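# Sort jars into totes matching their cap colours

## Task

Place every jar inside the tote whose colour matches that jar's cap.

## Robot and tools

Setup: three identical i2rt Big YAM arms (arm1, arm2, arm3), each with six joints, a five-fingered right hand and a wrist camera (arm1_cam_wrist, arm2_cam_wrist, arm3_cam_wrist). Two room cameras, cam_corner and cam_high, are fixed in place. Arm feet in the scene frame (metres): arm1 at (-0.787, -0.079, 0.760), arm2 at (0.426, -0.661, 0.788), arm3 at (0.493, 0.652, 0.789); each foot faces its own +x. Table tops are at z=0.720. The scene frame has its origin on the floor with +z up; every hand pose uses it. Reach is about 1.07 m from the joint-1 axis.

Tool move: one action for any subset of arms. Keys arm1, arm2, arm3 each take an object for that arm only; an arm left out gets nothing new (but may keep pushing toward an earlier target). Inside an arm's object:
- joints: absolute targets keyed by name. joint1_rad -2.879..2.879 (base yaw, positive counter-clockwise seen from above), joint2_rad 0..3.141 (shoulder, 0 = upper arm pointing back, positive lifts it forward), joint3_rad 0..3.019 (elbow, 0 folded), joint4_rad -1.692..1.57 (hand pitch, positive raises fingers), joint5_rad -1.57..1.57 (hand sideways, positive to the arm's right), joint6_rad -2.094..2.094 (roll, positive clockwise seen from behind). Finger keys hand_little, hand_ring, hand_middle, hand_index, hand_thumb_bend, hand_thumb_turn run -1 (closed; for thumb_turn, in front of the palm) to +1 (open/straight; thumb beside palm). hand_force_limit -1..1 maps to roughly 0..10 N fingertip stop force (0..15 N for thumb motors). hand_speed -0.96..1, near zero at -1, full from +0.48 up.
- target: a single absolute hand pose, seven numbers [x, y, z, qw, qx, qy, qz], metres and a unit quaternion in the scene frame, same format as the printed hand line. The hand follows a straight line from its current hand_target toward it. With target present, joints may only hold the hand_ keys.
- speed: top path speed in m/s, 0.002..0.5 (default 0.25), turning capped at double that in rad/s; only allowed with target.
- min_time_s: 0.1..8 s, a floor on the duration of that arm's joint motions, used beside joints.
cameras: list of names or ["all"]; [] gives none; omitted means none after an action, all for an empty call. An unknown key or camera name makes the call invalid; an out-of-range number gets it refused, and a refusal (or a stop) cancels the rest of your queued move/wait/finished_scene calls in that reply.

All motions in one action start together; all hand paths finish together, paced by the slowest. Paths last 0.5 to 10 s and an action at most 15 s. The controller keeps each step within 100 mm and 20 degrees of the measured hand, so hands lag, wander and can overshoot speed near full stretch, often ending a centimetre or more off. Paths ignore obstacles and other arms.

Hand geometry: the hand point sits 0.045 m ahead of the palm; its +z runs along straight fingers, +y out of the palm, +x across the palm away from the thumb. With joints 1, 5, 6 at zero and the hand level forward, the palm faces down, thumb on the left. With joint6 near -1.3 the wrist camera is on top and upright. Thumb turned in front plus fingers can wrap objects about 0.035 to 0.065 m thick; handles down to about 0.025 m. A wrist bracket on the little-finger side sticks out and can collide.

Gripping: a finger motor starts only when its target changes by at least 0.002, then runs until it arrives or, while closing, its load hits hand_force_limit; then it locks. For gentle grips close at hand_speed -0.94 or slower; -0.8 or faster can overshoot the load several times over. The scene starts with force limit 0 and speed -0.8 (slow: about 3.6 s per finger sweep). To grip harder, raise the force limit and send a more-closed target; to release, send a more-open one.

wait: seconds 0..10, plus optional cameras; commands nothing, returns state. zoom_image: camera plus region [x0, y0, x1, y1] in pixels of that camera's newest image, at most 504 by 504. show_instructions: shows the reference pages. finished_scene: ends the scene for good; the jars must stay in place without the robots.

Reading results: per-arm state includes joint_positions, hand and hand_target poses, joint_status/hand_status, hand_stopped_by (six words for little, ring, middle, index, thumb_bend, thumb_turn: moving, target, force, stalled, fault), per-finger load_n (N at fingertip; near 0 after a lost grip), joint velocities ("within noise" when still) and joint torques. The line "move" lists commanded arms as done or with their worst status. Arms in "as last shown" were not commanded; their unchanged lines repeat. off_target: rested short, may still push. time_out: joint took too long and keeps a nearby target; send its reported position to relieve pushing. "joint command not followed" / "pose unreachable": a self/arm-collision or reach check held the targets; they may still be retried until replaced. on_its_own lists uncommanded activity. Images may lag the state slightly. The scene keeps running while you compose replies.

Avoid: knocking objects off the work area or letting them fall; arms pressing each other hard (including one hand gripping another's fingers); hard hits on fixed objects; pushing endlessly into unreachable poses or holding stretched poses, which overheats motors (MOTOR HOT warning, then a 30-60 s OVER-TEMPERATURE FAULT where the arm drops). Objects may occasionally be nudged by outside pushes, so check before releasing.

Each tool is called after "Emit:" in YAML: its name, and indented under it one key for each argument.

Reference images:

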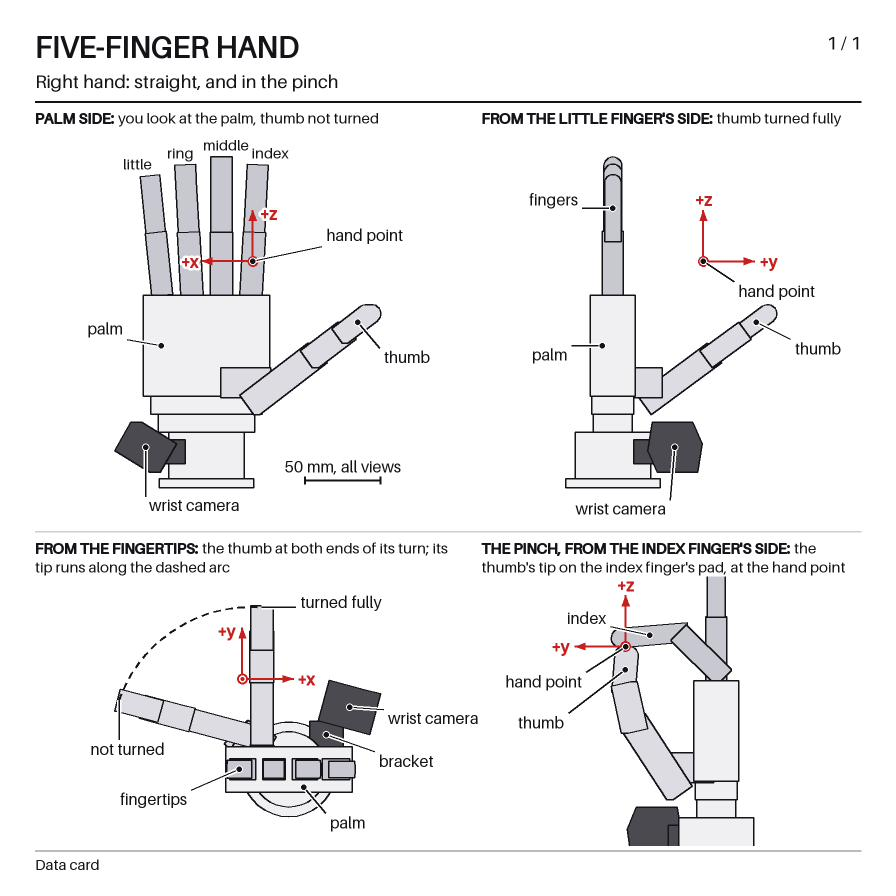

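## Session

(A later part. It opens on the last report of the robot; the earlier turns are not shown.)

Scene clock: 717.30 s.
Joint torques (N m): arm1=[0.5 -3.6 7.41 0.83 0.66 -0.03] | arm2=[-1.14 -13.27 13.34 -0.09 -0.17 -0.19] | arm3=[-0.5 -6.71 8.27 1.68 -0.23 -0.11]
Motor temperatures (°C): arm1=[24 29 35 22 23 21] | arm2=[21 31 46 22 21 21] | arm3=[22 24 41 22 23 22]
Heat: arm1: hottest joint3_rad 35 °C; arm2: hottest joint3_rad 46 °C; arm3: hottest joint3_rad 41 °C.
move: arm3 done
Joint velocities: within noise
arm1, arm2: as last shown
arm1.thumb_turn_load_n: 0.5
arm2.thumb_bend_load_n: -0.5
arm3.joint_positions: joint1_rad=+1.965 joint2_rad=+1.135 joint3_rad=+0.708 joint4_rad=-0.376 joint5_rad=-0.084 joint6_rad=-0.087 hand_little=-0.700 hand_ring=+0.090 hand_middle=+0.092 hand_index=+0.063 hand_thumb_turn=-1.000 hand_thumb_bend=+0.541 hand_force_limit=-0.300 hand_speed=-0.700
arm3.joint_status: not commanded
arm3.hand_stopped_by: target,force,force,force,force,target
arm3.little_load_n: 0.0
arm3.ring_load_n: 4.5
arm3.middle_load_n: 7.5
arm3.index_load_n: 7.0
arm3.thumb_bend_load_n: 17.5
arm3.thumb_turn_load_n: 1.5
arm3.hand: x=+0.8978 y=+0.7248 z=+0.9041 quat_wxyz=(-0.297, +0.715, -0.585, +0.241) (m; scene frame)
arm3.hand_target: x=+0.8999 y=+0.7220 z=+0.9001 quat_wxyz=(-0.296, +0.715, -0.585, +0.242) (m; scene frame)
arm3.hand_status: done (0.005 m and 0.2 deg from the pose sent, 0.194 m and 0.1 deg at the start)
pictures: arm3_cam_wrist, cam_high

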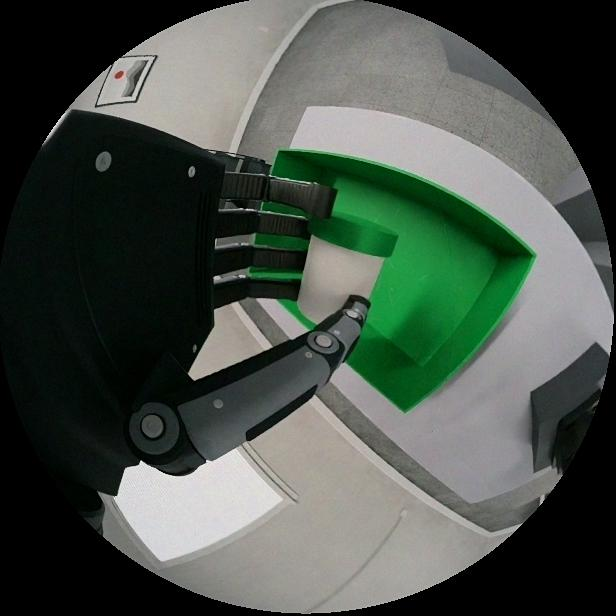

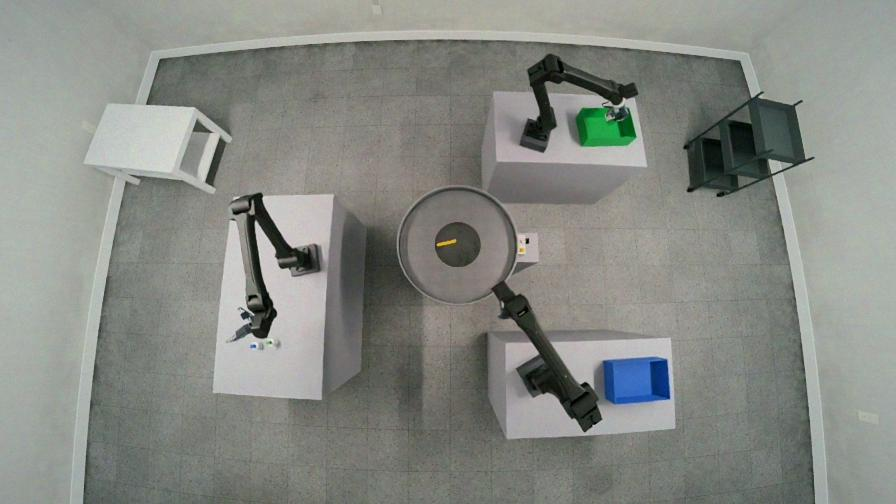

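Emit:
move:
  arm3: {"target": [0.88, 0.708, 0.775, 0.2964, -0.7155, 0.5846, -0.2421], "speed": 0.1}
  cameras: ["arm3_cam_wrist", "cam_high", "cam_corner"]

Emit:
zoom_image:
  camera: "cam_corner"
  region: [120, 130, 260, 280]

Scene clock: 724.03 s.
Joint torques (N m): arm1=[0.5 -3.66 7.39 0.84 0.66 -0.03] | arm2=[-1.08 -13.27 13.34 -0.09 -0.17 -0.19] | arm3=[-0.09 -6.89 5.96 1.73 -0.25 -0.1]
Motor temperatures (°C): arm1=[24 29 35 22 23 21] | arm2=[21 31 46 22 21 21] | arm3=[22 23 41 22 23 22]
Heat: arm1: hottest joint3_rad 35 °C; arm2: hottest joint3_rad 46 °C; arm3: hottest joint3_rad 41 °C.
move: arm3 done
Joint velocities: within noise
arm1, arm2: as last shown
arm2.thumb_bend_load_n: 0.0
arm3.joint_positions: joint1_rad=+1.922 joint2_rad=+1.358 joint3_rad=+0.478 joint4_rad=+0.079 joint5_rad=-0.114 joint6_rad=-0.119 hand_little=-0.700 hand_ring=+0.090 hand_middle=+0.092 hand_index=+0.063 hand_thumb_turn=-1.000 hand_thumb_bend=+0.541 hand_force_limit=-0.300 hand_speed=-0.700
arm3.joint_status: not commanded
arm3.hand_stopped_by: target,force,force,force,force,target
arm3.little_load_n: 0.0
arm3.ring_load_n: 4.0
arm3.middle_load_n: 7.5
arm3.index_load_n: 7.0
arm3.thumb_bend_load_n: 17.5
arm3.thumb_turn_load_n: 1.5
arm3.hand: x=+0.8814 y=+0.7113 z=+0.7805 quat_wxyz=(-0.299, +0.715, -0.584, +0.242) (m; scene frame)
arm3.hand_target: x=+0.8798 y=+0.7081 z=+0.7751 quat_wxyz=(-0.296, +0.715, -0.585, +0.242) (m; scene frame)
arm3.hand_status: done (0.007 m and 0.3 deg from the pose sent, 0.131 m and 0.2 deg at the start)
pictures: arm3_cam_wrist, cam_corner, cam_high

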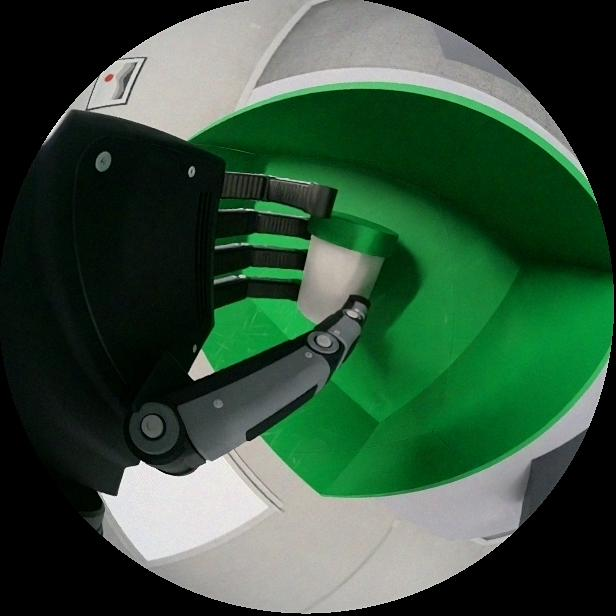

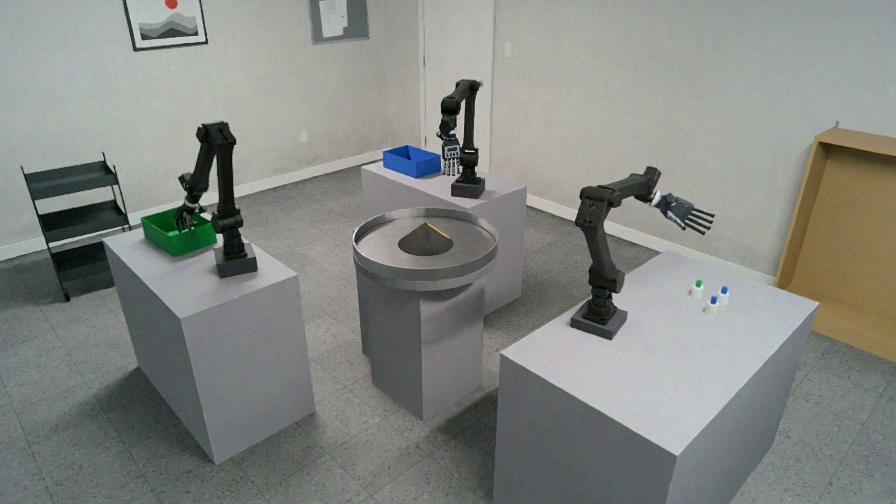

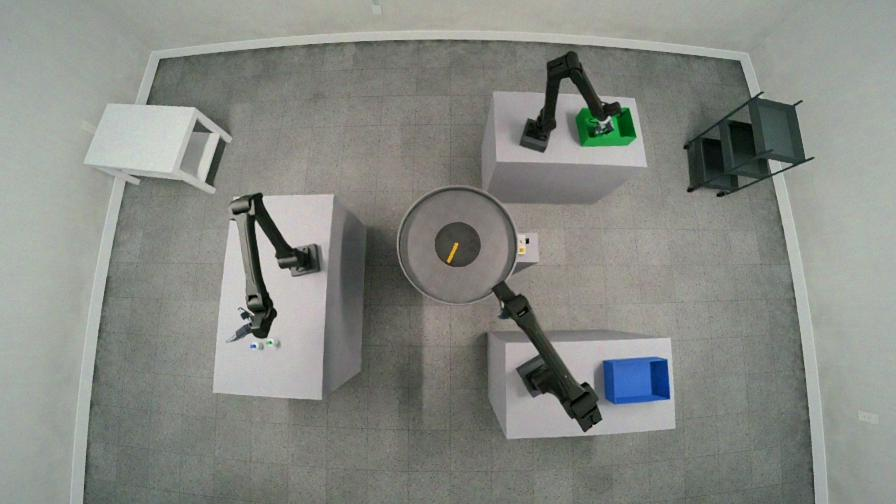

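Scaled by 3.360 from the camera's 896x504 image, which has a finer 1280x720 frame.

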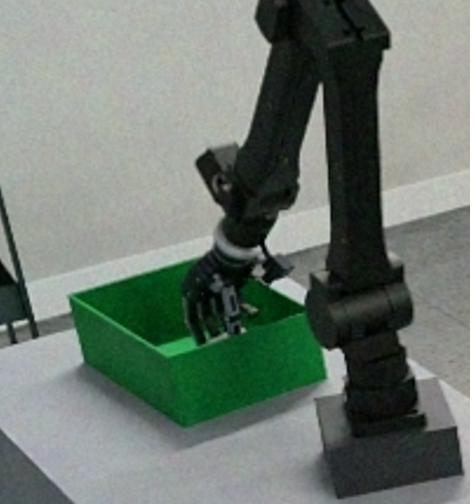

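Emit:
move:
  arm3: {"joints": {"hand_little": 1, "hand_ring": 1, "hand_middle": 1, "hand_index": 1, "hand_thumb_bend": 1, "hand_speed": -0.6}}
  cameras: ["arm3_cam_wrist", "arm1_cam_wrist"]

Emit:
zoom_image:
  camera: "arm1_cam_wrist"
  region: [210, 220, 350, 360]

Scene clock: 754.27 s.
Joint torques (N m): arm1=[0.44 -3.6 7.38 0.83 0.66 -0.03] | arm2=[-1.14 -13.33 13.37 -0.12 -0.17 -0.19] | arm3=[0.38 -7.94 6.22 1.01 -0.22 -0.05]
Motor temperatures (°C): arm1=[24 28 35 22 23 21] | arm2=[21 31 47 21 21 21] | arm3=[22 23 38 22 23 22]
Heat: arm1: hottest joint3_rad 35 °C; arm2: hottest joint3_rad 47 °C; arm3: hottest joint3_rad 38 °C.
move: arm3 done
Joint velocities: within noise
arm1, arm2: as last shown
arm3.joint_positions: joint1_rad=+1.920 joint2_rad=+1.359 joint3_rad=+0.475 joint4_rad=+0.098 joint5_rad=-0.115 joint6_rad=-0.129 hand_little=+1.000 hand_ring=+1.000 hand_middle=+1.000 hand_index=+1.000 hand_thumb_turn=-1.000 hand_thumb_bend=+1.000 hand_force_limit=-0.300 hand_speed=-0.600
arm3.joint_status: all done
arm3.hand_stopped_by: target,target,target,target,target,target
arm3.little_load_n: 0.0
arm3.ring_load_n: 0.0
arm3.middle_load_n: 0.0
arm3.index_load_n: 0.0
arm3.thumb_bend_load_n: 0.0
arm3.thumb_turn_load_n: 0.0
arm3.hand: x=+0.8843 y=+0.7102 z=+0.7815 quat_wxyz=(-0.303, +0.715, -0.579, +0.249) (m; scene frame)
arm3.hand_target: x=+0.8800 y=+0.7080 z=+0.7752 quat_wxyz=(-0.296, +0.715, -0.585, +0.242) (m; scene frame)
arm3.hand_status: not commanded
pictures: arm1_cam_wrist, arm3_cam_wrist

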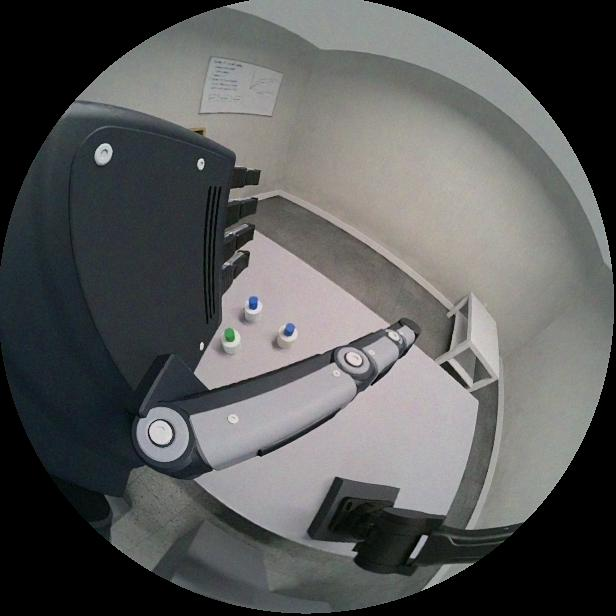

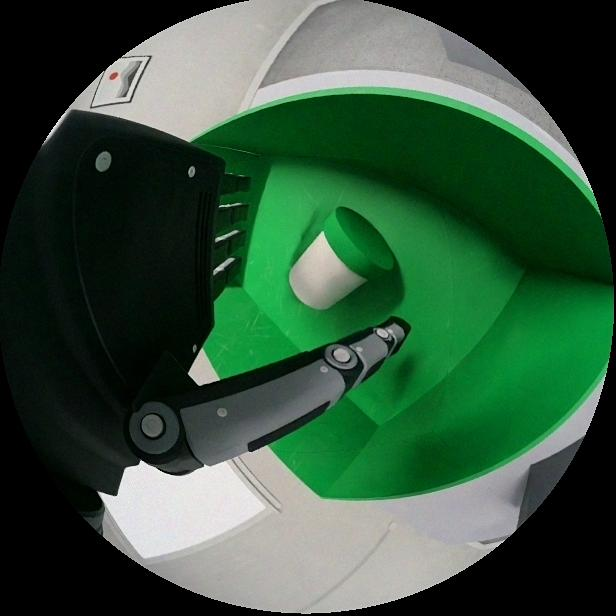

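Scaled by 3.600 from the camera's 616x616 image, which has a finer 880x880 frame.

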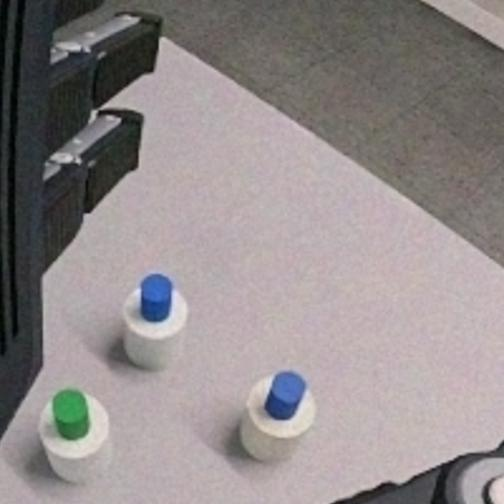

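Emit:
move:
  arm3: {"target": [0.83, 0.74, 1.05, 0.2964, -0.7155, 0.5846, -0.2421], "speed": 0.15}
  arm1: {"target": [-0.975, -0.418, 0.80, 0.5649, 0.1422, -0.8068, 0.0996], "speed": 0.15}
  arm2: {"joints": {"joint1_rad": 0.05, "joint2_rad": 0.8, "joint3_rad": 1.2, "joint4_rad": -0.9, "joint5_rad": 0, "joint6_rad": -1.57}, "min_time_s": 3}
  cameras: ["arm3_cam_wrist", "arm1_cam_wrist", "arm2_cam_wrist", "cam_high"]

Emit:
zoom_image:
  camera: "arm1_cam_wrist"
  region: [200, 140, 400, 340]

Scene clock: 779.17 s.
Joint torques (N m): arm1=[0.38 -5.66 4.4 1.72 0.42 -0.29] | arm2=[-0.56 -3.96 9.13 2.51 0.09 -0.22] | arm3=[0.5 -4.25 13.98 0.92 -0.03 0.06]
Motor temperatures (°C): arm1=[24 28 35 22 23 21] | arm2=[21 31 46 21 21 21] | arm3=[22 22 36 22 23 22]
Heat: arm1: hottest joint3_rad 35 °C; arm2: hottest joint3_rad 46 °C; arm3: hottest joint3_rad 36 °C.
move: arm1 done; arm2 done; arm3 off_target
Joint velocities: within noise
arm1.joint_positions: joint1_rad=-1.786 joint2_rad=+1.526 joint3_rad=+0.548 joint4_rad=+0.191 joint5_rad=+1.072 joint6_rad=-0.823 hand_little=+1.000 hand_ring=+1.000 hand_middle=+1.000 hand_index=+1.000 hand_thumb_turn=-1.000 hand_thumb_bend=+1.000 hand_force_limit=-0.300 hand_speed=-0.400
arm1.joint_status: not commanded
arm1.hand_stopped_by: target,target,target,target,target,target
arm1.little_load_n: 0.0
arm1.ring_load_n: 0.0
arm1.middle_load_n: 0.0
arm1.index_load_n: 0.0
arm1.thumb_bend_load_n: 0.0
arm1.thumb_turn_load_n: 0.0
arm1.hand: x=-0.9706 y=-0.4229 z=+0.8077 quat_wxyz=(+0.565, +0.136, -0.806, +0.112) (m; scene frame)
arm1.hand_target: x=-0.9748 y=-0.4179 z=+0.8002 quat_wxyz=(+0.565, +0.142, -0.807, +0.100) (m; scene frame)
arm1.hand_status: done (0.010 m and 1.5 deg from the pose sent, 0.248 m and 10.6 deg at the start)
arm2.joint_positions: joint1_rad=+0.055 joint2_rad=+0.807 joint3_rad=+1.201 joint4_rad=-0.922 joint5_rad=-0.004 joint6_rad=-1.561 hand_little=+1.000 hand_ring=+1.000 hand_middle=+1.000 hand_index=+1.000 hand_thumb_turn=-1.000 hand_thumb_bend=+1.000 hand_force_limit=+0.000 hand_speed=-0.800
arm2.joint_status: all done
arm2.hand_stopped_by: target,target,target,target,target,target
arm2.little_load_n: 0.0
arm2.ring_load_n: 0.0
arm2.middle_load_n: 0.0
arm2.index_load_n: 0.0
arm2.thumb_bend_load_n: 0.0
arm2.thumb_turn_load_n: 0.0
arm2.hand: x=+0.2813 y=-0.3142 z=+1.2290 quat_wxyz=(-0.444, +0.422, +0.753, +0.241) (m; scene frame)
arm2.hand_target: x=+0.2832 y=-0.3121 z=+1.2365 quat_wxyz=(-0.452, +0.418, +0.747, +0.251) (m; scene frame)
arm2.hand_status: not commanded
arm3.joint_positions: joint1_rad=+2.042 joint2_rad=+0.861 joint3_rad=+0.873 joint4_rad=-0.869 joint5_rad=-0.024 joint6_rad=-0.036 hand_little=+1.000 hand_ring=+1.000 hand_middle=+1.000 hand_index=+1.000 hand_thumb_turn=-1.000 hand_thumb_bend=+1.000 hand_force_limit=-0.300 hand_speed=-0.600
arm3.joint_status: not commanded
arm3.hand_stopped_by: target,target,target,target,target,target
arm3.little_load_n: 0.0
arm3.ring_load_n: 0.5
arm3.middle_load_n: 0.0
arm3.index_load_n: 0.0
arm3.thumb_bend_load_n: 0.0
arm3.thumb_turn_load_n: 0.0
arm3.hand: x=+0.8184 y=+0.7355 z=+1.0174 quat_wxyz=(-0.275, +0.724, -0.591, +0.225) (m; scene frame)
arm3.hand_target: x=+0.8288 y=+0.7397 z=+1.0497 quat_wxyz=(-0.297, +0.715, -0.585, +0.242) (m; scene frame)
arm3.hand_status: off_target (0.035 m and 3.4 deg from the pose sent, 0.276 m and 1.2 deg at the start)
pictures: arm1_cam_wrist, arm2_cam_wrist, arm3_cam_wrist, cam_high

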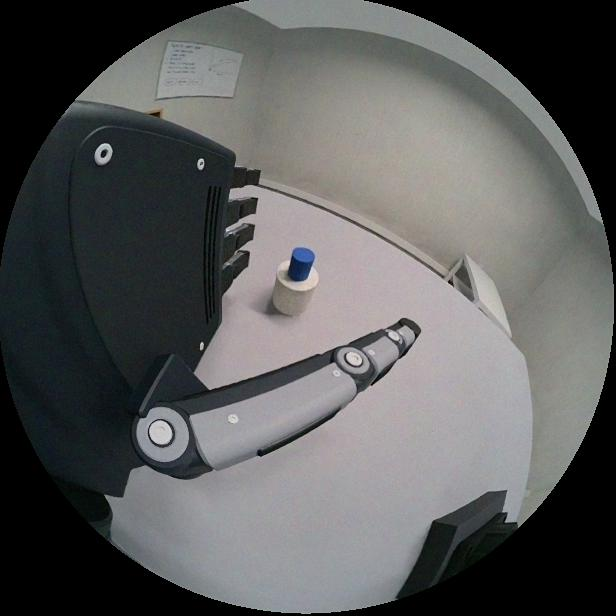

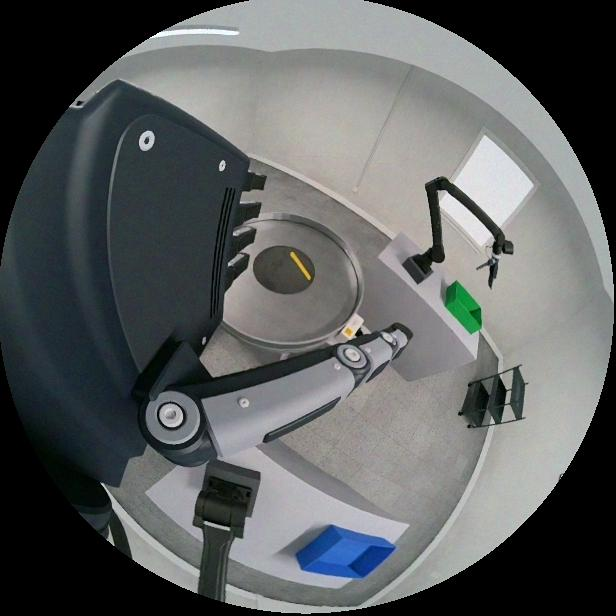

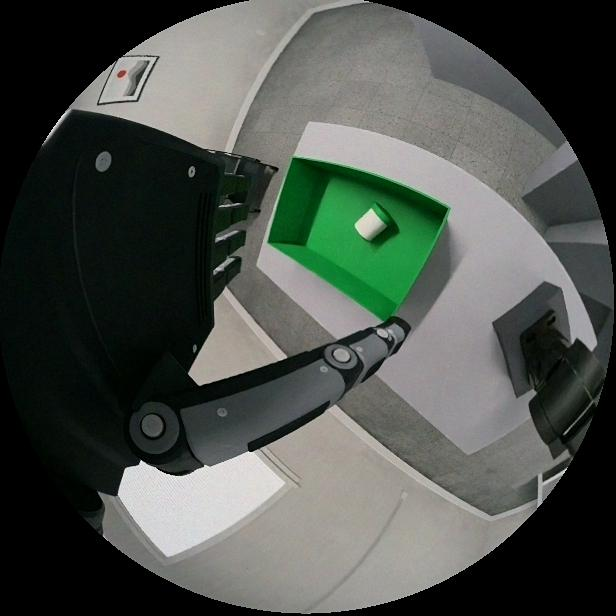

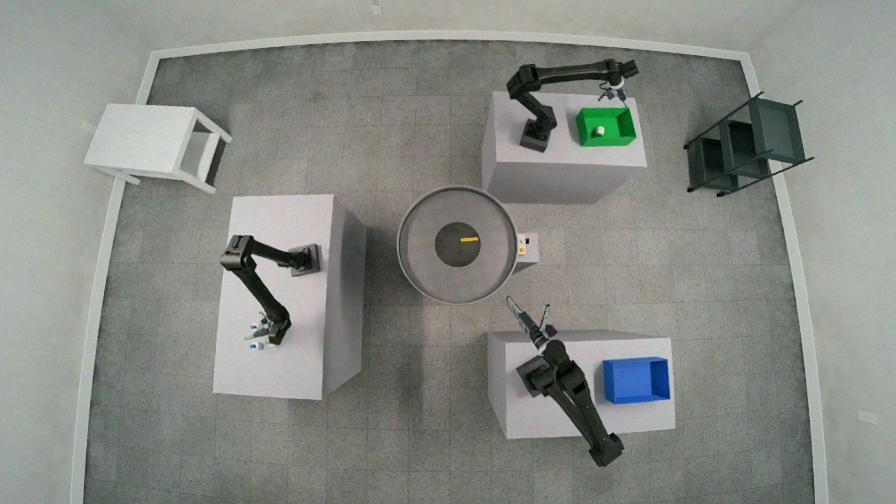

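Scaled by 2.520 from the camera's 616x616 image, which has a finer 880x880 frame.

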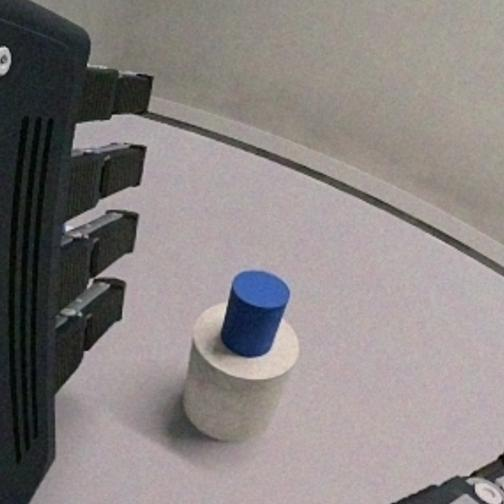

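Emit:
move:
  arm1: {"target": [-1.037, -0.436, 0.753, 0.5649, 0.1422, -0.8068, 0.0996], "speed": 0.1}
  cameras: ["arm1_cam_wrist"]

Emit:
zoom_image:
  camera: "arm1_cam_wrist"
  region: [200, 200, 400, 400]

Scene clock: 790.27 s.
Joint torques (N m): arm1=[0.03 -5.66 4.85 1.44 -0.09 -0.27] | arm2=[-0.56 -3.96 9.14 2.51 0.09 -0.22] | arm3=[1.44 -4.95 13.98 0.95 -0.03 0.05]
Motor temperatures (°C): arm1=[24 28 34 22 23 21] | arm2=[21 30 43 22 21 21] | arm3=[22 22 37 22 23 22]
Heat: arm1: hottest joint3_rad 34 °C; arm2: hottest joint3_rad 43 °C; arm3: hottest joint3_rad 37 °C.
move: arm1 off_target
Joint velocities: within noise
arm1.joint_positions: joint1_rad=-1.953 joint2_rad=+1.732 joint3_rad=+0.552 joint4_rad=+0.580 joint5_rad=+0.952 joint6_rad=-1.032 hand_little=+1.000 hand_ring=+1.000 hand_middle=+1.000 hand_index=+1.000 hand_thumb_turn=-1.000 hand_thumb_bend=+1.000 hand_force_limit=-0.300 hand_speed=-0.400
arm1.joint_status: not commanded
arm1.hand_stopped_by: target,target,target,target,target,target
arm1.little_load_n: 0.0
arm1.ring_load_n: 0.0
arm1.middle_load_n: 0.0
arm1.index_load_n: -0.5
arm1.thumb_bend_load_n: 0.0
arm1.thumb_turn_load_n: 0.0
arm1.hand: x=-1.0308 y=-0.4353 z=+0.7654 quat_wxyz=(+0.570, +0.133, -0.803, +0.113) (m; scene frame)
arm1.hand_target: x=-1.0365 y=-0.4355 z=+0.7533 quat_wxyz=(+0.565, +0.142, -0.807, +0.100) (m; scene frame)
arm1.hand_status: off_target (0.014 m and 2.0 deg from the pose sent, 0.087 m and 1.5 deg at the start)
arm2, arm3: as last shown
arm2.joint_positions: joint1_rad=+0.055 joint2_rad=+0.807 joint3_rad=+1.201 joint4_rad=-0.922 joint5_rad=-0.004 joint6_rad=-1.562 hand_little=+1.000 hand_ring=+1.000 hand_middle=+1.000 hand_index=+1.000 hand_thumb_turn=-1.000 hand_thumb_bend=+1.000 hand_force_limit=+0.000 hand_speed=-0.800
arm2.ring_load_n: 0.5
arm2.thumb_bend_load_n: -0.5
arm3.ring_load_n: 0.0
arm3.thumb_bend_load_n: 0.5
pictures: arm1_cam_wrist

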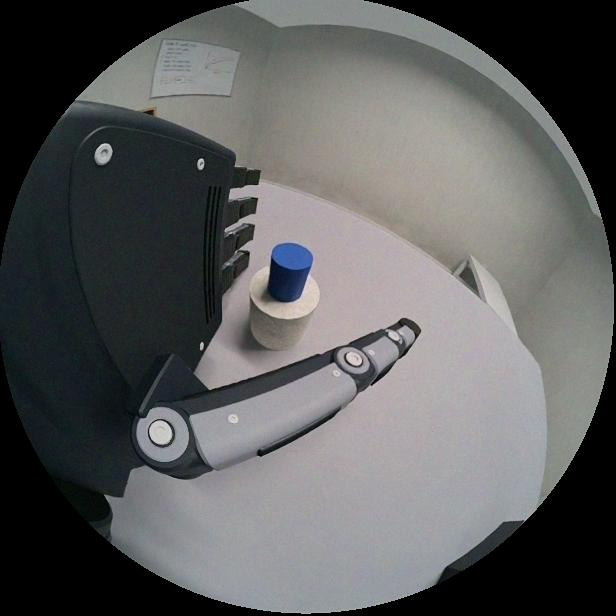

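Scaled by 2.520 from the camera's 616x616 image, which has a finer 880x880 frame.

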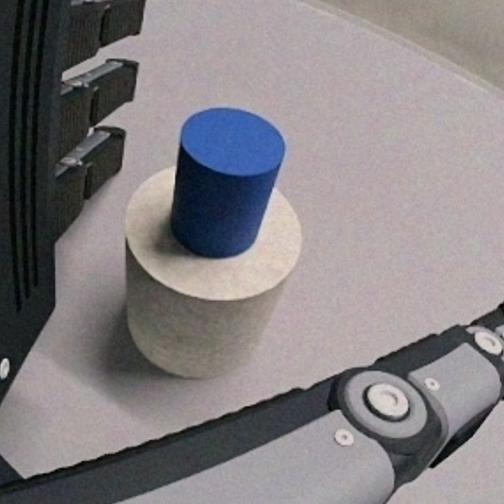

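Emit:
move:
  arm1: {"target": [-1.041, -0.434, 0.736, 0.5649, 0.1422, -0.8068, 0.0996], "speed": 0.02, "joints": {"hand_little": 0.4, "hand_ring": 0.4, "hand_middle": 0.4, "hand_index": 0.4}}
  cameras: ["arm1_cam_wrist", "cam_corner"]

Emit:
zoom_image:
  camera: "arm1_cam_wrist"
  region: [200, 200, 400, 400]

Emit:
zoom_image:
  camera: "cam_corner"
  region: [640, 240, 760, 330]

Scene clock: 806.63 s.
Joint torques (N m): arm1=[-0.32 -5.07 3.9 1.32 -0.15 -0.08] | arm2=[-0.56 -3.96 9.13 2.52 0.09 -0.22] | arm3=[1.26 -4.25 13.9 0.98 -0.06 0.04]
Motor temperatures (°C): arm1=[24 28 33 22 22 21] | arm2=[21 29 40 22 21 21] | arm3=[22 22 38 22 23 22]
Heat: arm1: hottest joint3_rad 33 °C; arm2: hottest joint3_rad 40 °C; arm3: hottest joint3_rad 38 °C.
move: arm1 off_target
Joint velocities: within noise
arm1.joint_positions: joint1_rad=-1.960 joint2_rad=+1.780 joint3_rad=+0.556 joint4_rad=+0.657 joint5_rad=+0.944 joint6_rad=-1.064 hand_little=+0.400 hand_ring=+0.400 hand_middle=+0.400 hand_index=+0.399 hand_thumb_turn=-1.000 hand_thumb_bend=+1.000 hand_force_limit=-0.300 hand_speed=-0.400
arm1.joint_status: all done
arm1.hand_stopped_by: target,target,target,target,target,target
arm1.little_load_n: 0.0
arm1.ring_load_n: 0.0
arm1.middle_load_n: 0.0
arm1.index_load_n: -5.0
arm1.thumb_bend_load_n: 0.0
arm1.thumb_turn_load_n: 0.5
arm1.hand: x=-1.0349 y=-0.4405 z=+0.7574 quat_wxyz=(+0.575, +0.136, -0.798, +0.117) (m; scene frame)
arm1.hand_target: x=-1.0401 y=-0.4331 z=+0.7370 quat_wxyz=(+0.565, +0.142, -0.807, +0.100) (m; scene frame)
arm1.hand_status: off_target (0.023 m and 2.6 deg from the pose sent, 0.031 m and 1.9 deg at the start)
arm2, arm3: as last shown
arm2.ring_load_n: 0.0
arm2.thumb_bend_load_n: 0.0
arm3.little_load_n: -0.5
arm3.thumb_bend_load_n: 0.0
pictures: arm1_cam_wrist, cam_corner

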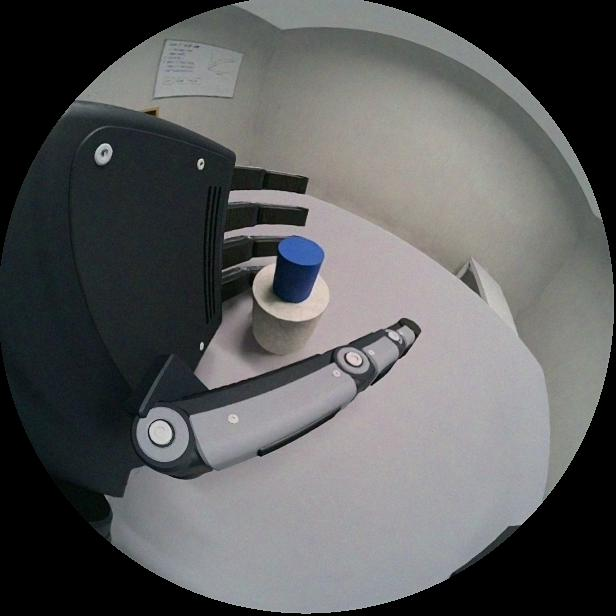

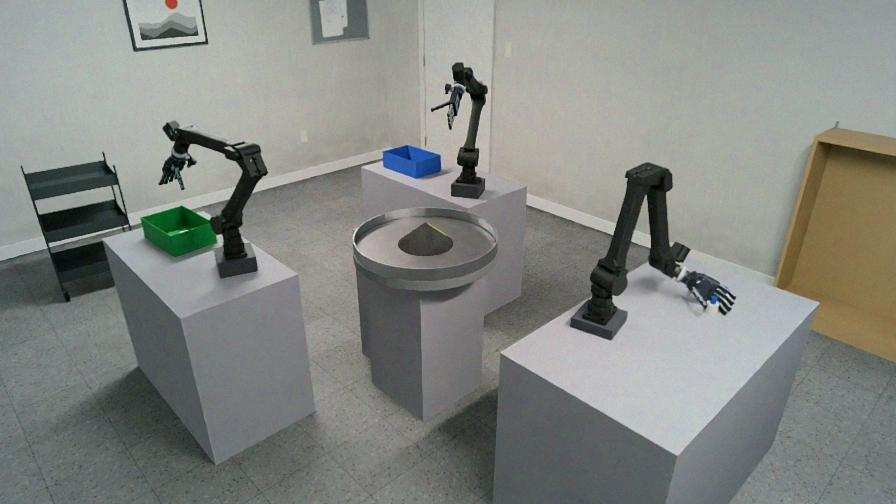

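Scaled by 2.520 from the camera's 616x616 image, which has a finer 880x880 frame.

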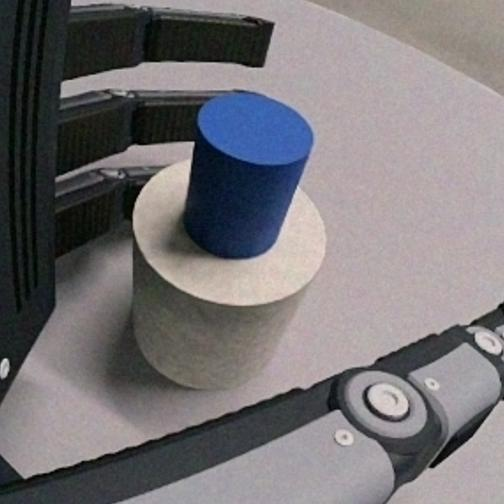

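Scaled by 4.200 from the camera's 896x504 image, which has a finer 1280x720 frame.

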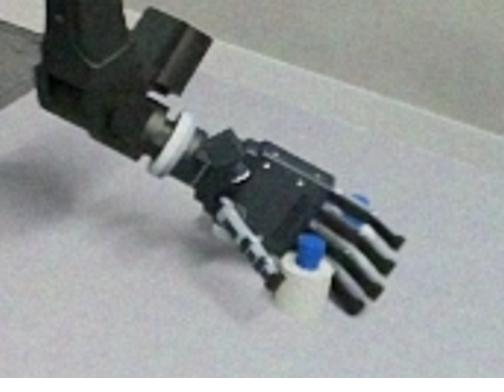

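Emit:
move:
  arm1: {"target": [-1.041, -0.434, 0.738, 0.6461, 0.131, -0.7432, 0.1139], "speed": 0.06}
  cameras: ["arm1_cam_wrist", "cam_corner"]

Emit:
zoom_image:
  camera: "arm1_cam_wrist"
  region: [200, 200, 400, 400]

Scene clock: 818.80 s.
Joint torques (N m): arm1=[2.08 -7.71 1.25 2.03 0.35 -0.32] | arm2=[-0.56 -3.9 9.14 2.52 0.09 -0.22] | arm3=[1.03 -4.42 14.02 1.02 -0.04 0.07]
Motor temperatures (°C): arm1=[24 28 32 22 22 21] | arm2=[21 29 39 22 21 21] | arm3=[22 22 39 22 23 22]
Heat: arm1: hottest joint3_rad 32 °C; arm2: hottest joint3_rad 39 °C; arm3: hottest joint3_rad 39 °C.
move: arm1 off_target
Joint velocities: within noise
arm1.joint_positions: joint1_rad=-1.952 joint2_rad=+2.012 joint3_rad=+0.549 joint4_rad=+1.203 joint5_rad=+1.039 joint6_rad=-1.309 hand_little=+0.400 hand_ring=+0.400 hand_middle=+0.400 hand_index=+0.400 hand_thumb_turn=-1.000 hand_thumb_bend=+1.000 hand_force_limit=-0.300 hand_speed=-0.400
arm1.joint_status: not commanded
arm1.hand_stopped_by: target,target,target,target,target,target
arm1.little_load_n: 0.0
arm1.ring_load_n: 0.0
arm1.middle_load_n: 0.0
arm1.index_load_n: 0.5
arm1.thumb_bend_load_n: 0.0
arm1.thumb_turn_load_n: 0.5
arm1.hand: x=-1.0453 y=-0.4401 z=+0.7486 quat_wxyz=(+0.649, +0.116, -0.742, +0.126) (m; scene frame)
arm1.hand_target: x=-1.0411 y=-0.4339 z=+0.7384 quat_wxyz=(+0.646, +0.131, -0.743, +0.114) (m; scene frame)
arm1.hand_status: off_target (0.013 m and 2.2 deg from the pose sent, 0.021 m and 10.4 deg at the start)
arm2, arm3: as last shown
arm3.little_load_n: 0.0
pictures: arm1_cam_wrist, cam_corner

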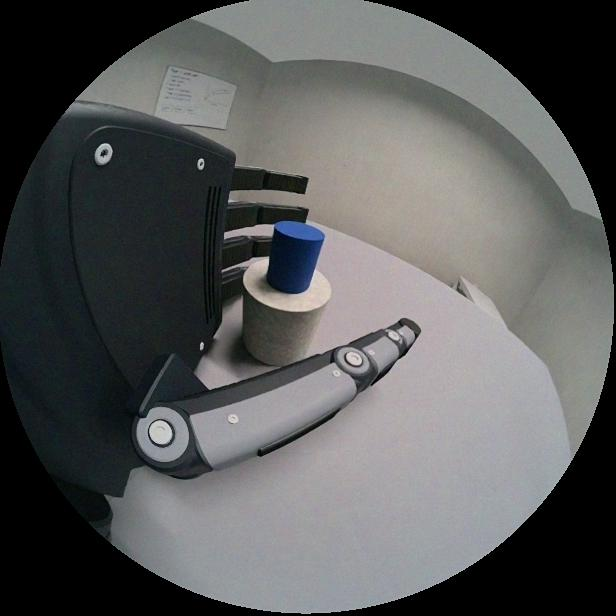

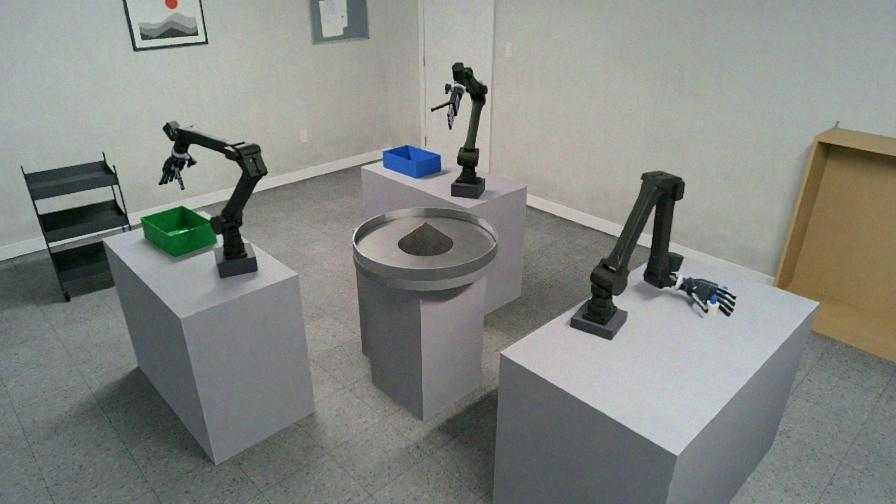

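Scaled by 2.520 from the camera's 616x616 image, which has a finer 880x880 frame.

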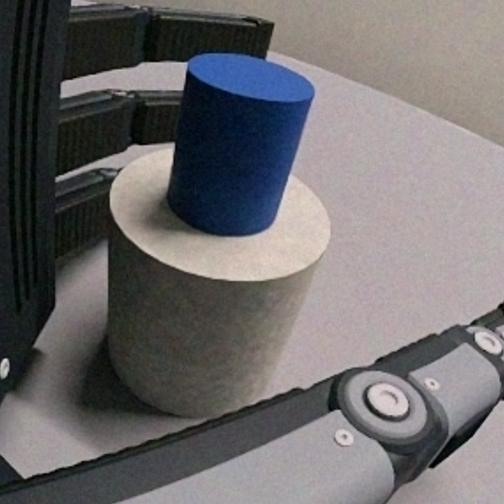

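Emit:
move:
  arm1: {"joints": {"hand_little": -0.7, "hand_ring": -0.7, "hand_middle": -0.7, "hand_index": -0.7, "hand_thumb_bend": -0.6, "hand_force_limit": -0.3, "hand_speed": -0.85}}
  cameras: ["arm1_cam_wrist", "cam_corner"]

Emit:
zoom_image:
  camera: "arm1_cam_wrist"
  region: [200, 200, 400, 400]

Scene clock: 832.53 s.
Joint torques (N m): arm1=[2.08 -8.06 1.22 1.94 0.32 -0.3] | arm2=[-0.5 -3.96 9.13 2.5 0.09 -0.23] | arm3=[1.79 -4.25 13.94 0.73 -0.03 0.02]
Motor temperatures (°C): arm1=[24 28 31 22 22 21] | arm2=[21 29 38 22 21 21] | arm3=[22 22 40 22 23 22]
Heat: arm1: hottest joint3_rad 31 °C; arm2: hottest joint3_rad 38 °C; arm3: hottest joint3_rad 40 °C.
move: arm1 off_target
Joint velocities: within noise
arm1.joint_positions: joint1_rad=-1.952 joint2_rad=+2.016 joint3_rad=+0.549 joint4_rad=+1.203 joint5_rad=+1.040 joint6_rad=-1.310 hand_little=-0.700 hand_ring=-0.700 hand_middle=-0.613 hand_index=-0.699 hand_thumb_turn=-1.000 hand_thumb_bend=+0.473 hand_force_limit=-0.300 hand_speed=-0.850
arm1.joint_status: hand_middle off_target (ended at -0.613, target -0.700); hand_thumb_bend off_target (ended at +0.473, target -0.600); the others done
arm1.hand_stopped_by: target,target,force,force,force,target
arm1.little_load_n: 0.0
arm1.ring_load_n: 0.0
arm1.middle_load_n: 3.5
arm1.index_load_n: 4.0
arm1.thumb_bend_load_n: 5.5
arm1.thumb_turn_load_n: 0.5
arm1.hand: x=-1.0452 y=-0.4394 z=+0.7472 quat_wxyz=(+0.648, +0.117, -0.742, +0.124) (m; scene frame)
arm1.hand_target: x=-1.0411 y=-0.4339 z=+0.7383 quat_wxyz=(+0.646, +0.131, -0.743, +0.114) (m; scene frame)
arm1.hand_status: not commanded
arm2, arm3: as last shown
arm2.thumb_turn_load_n: 0.5
arm3.index_load_n: -0.5
pictures: arm1_cam_wrist, cam_corner

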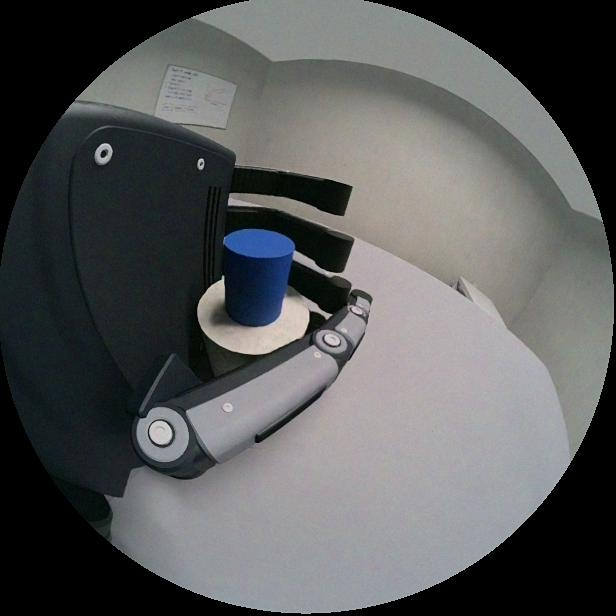

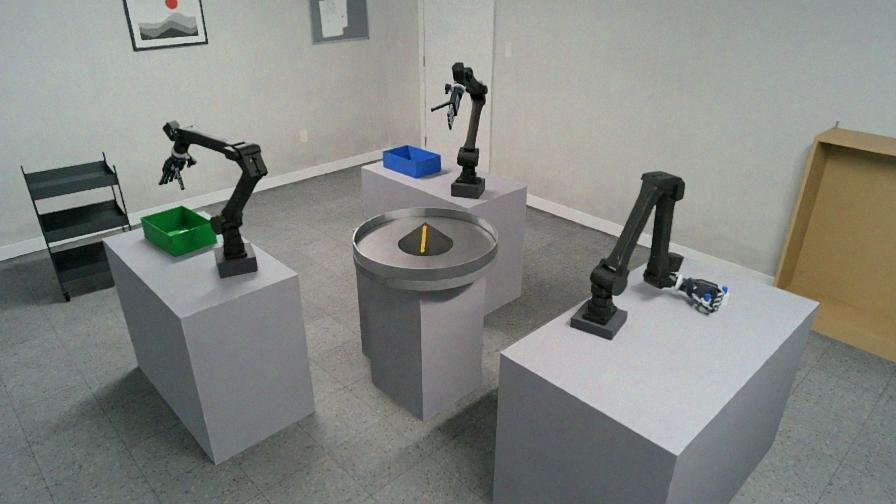

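Scaled by 2.520 from the camera's 616x616 image, which has a finer 880x880 frame.

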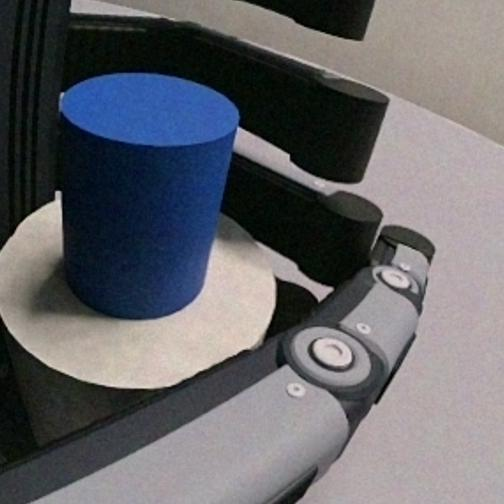

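Emit:
move:
  arm1: {"target": [-1.02, -0.42, 0.95, 0.5995, 0.1377, -0.7813, 0.1057], "speed": 0.15}
  cameras: ["arm1_cam_wrist", "cam_corner"]

Emit:
zoom_image:
  camera: "cam_corner"
  region: [640, 200, 760, 330]

Scene clock: 870.07 s.
Joint torques (N m): arm1=[2.32 -5.66 10.21 1.03 0.32 -0.06] | arm2=[-0.62 -3.84 9.14 2.51 0.09 -0.22] | arm3=[1.55 -4.01 14.04 0.66 -0.03 0.1]
Motor temperatures (°C): arm1=[24 29 30 22 22 21] | arm2=[21 28 36 22 21 21] | arm3=[22 22 43 22 23 22]
Heat: arm1: hottest joint3_rad 30 °C; arm2: hottest joint3_rad 36 °C; arm3: hottest joint3_rad 43 °C.
move: arm1 off_target
Joint velocities: within noise
arm1.joint_positions: joint1_rad=-1.923 joint2_rad=+1.210 joint3_rad=+0.603 joint4_rad=+0.033 joint5_rad=+1.032 joint6_rad=-1.118 hand_little=-0.700 hand_ring=-0.700 hand_middle=-0.613 hand_index=-0.699 hand_thumb_turn=-1.000 hand_thumb_bend=+0.473 hand_force_limit=-0.300 hand_speed=-0.850
arm1.joint_status: not commanded
arm1.hand_stopped_by: target,target,force,force,force,target
arm1.little_load_n: 0.0
arm1.ring_load_n: 0.0
arm1.middle_load_n: 3.5
arm1.index_load_n: 3.5
arm1.thumb_bend_load_n: 5.5
arm1.thumb_turn_load_n: 0.5
arm1.hand: x=-1.0223 y=-0.4016 z=+0.9315 quat_wxyz=(+0.596, +0.149, -0.785, +0.082) (m; scene frame)
arm1.hand_target: x=-1.0197 y=-0.4191 z=+0.9502 quat_wxyz=(+0.600, +0.138, -0.781, +0.106) (m; scene frame)
arm1.hand_status: off_target (0.026 m and 3.1 deg from the pose sent, 0.205 m and 7.8 deg at the start)
arm2, arm3: as last shown
arm2.middle_load_n: 0.5
arm2.thumb_turn_load_n: 0.0
arm3.index_load_n: 0.0
pictures: arm1_cam_wrist, cam_corner

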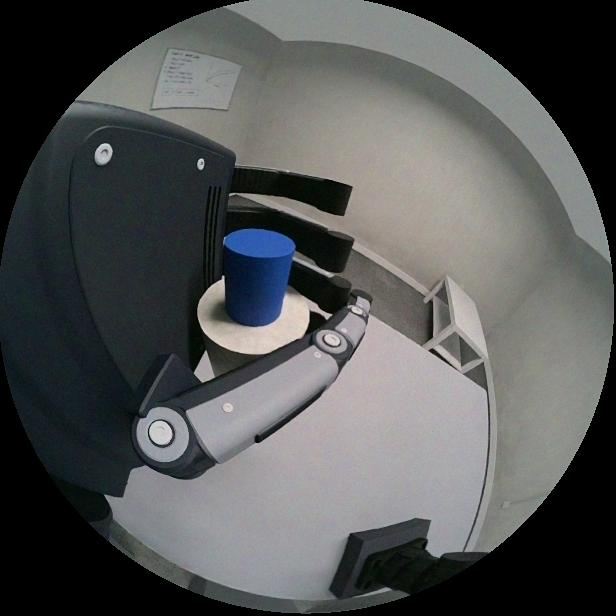

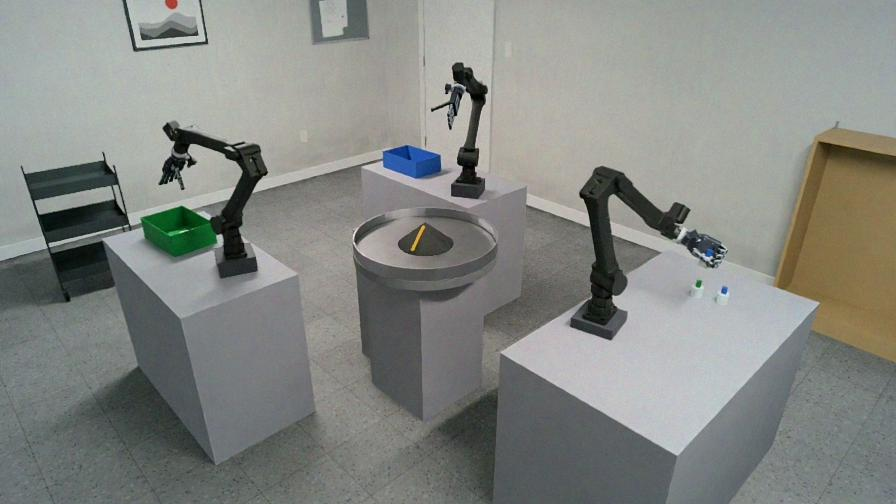

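Scaled by 3.877 from the camera's 896x504 image, which has a finer 1280x720 frame.

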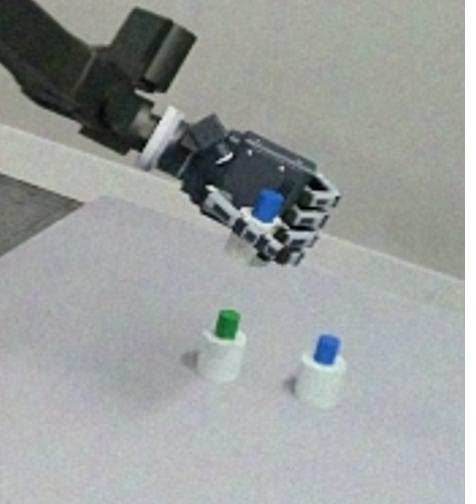

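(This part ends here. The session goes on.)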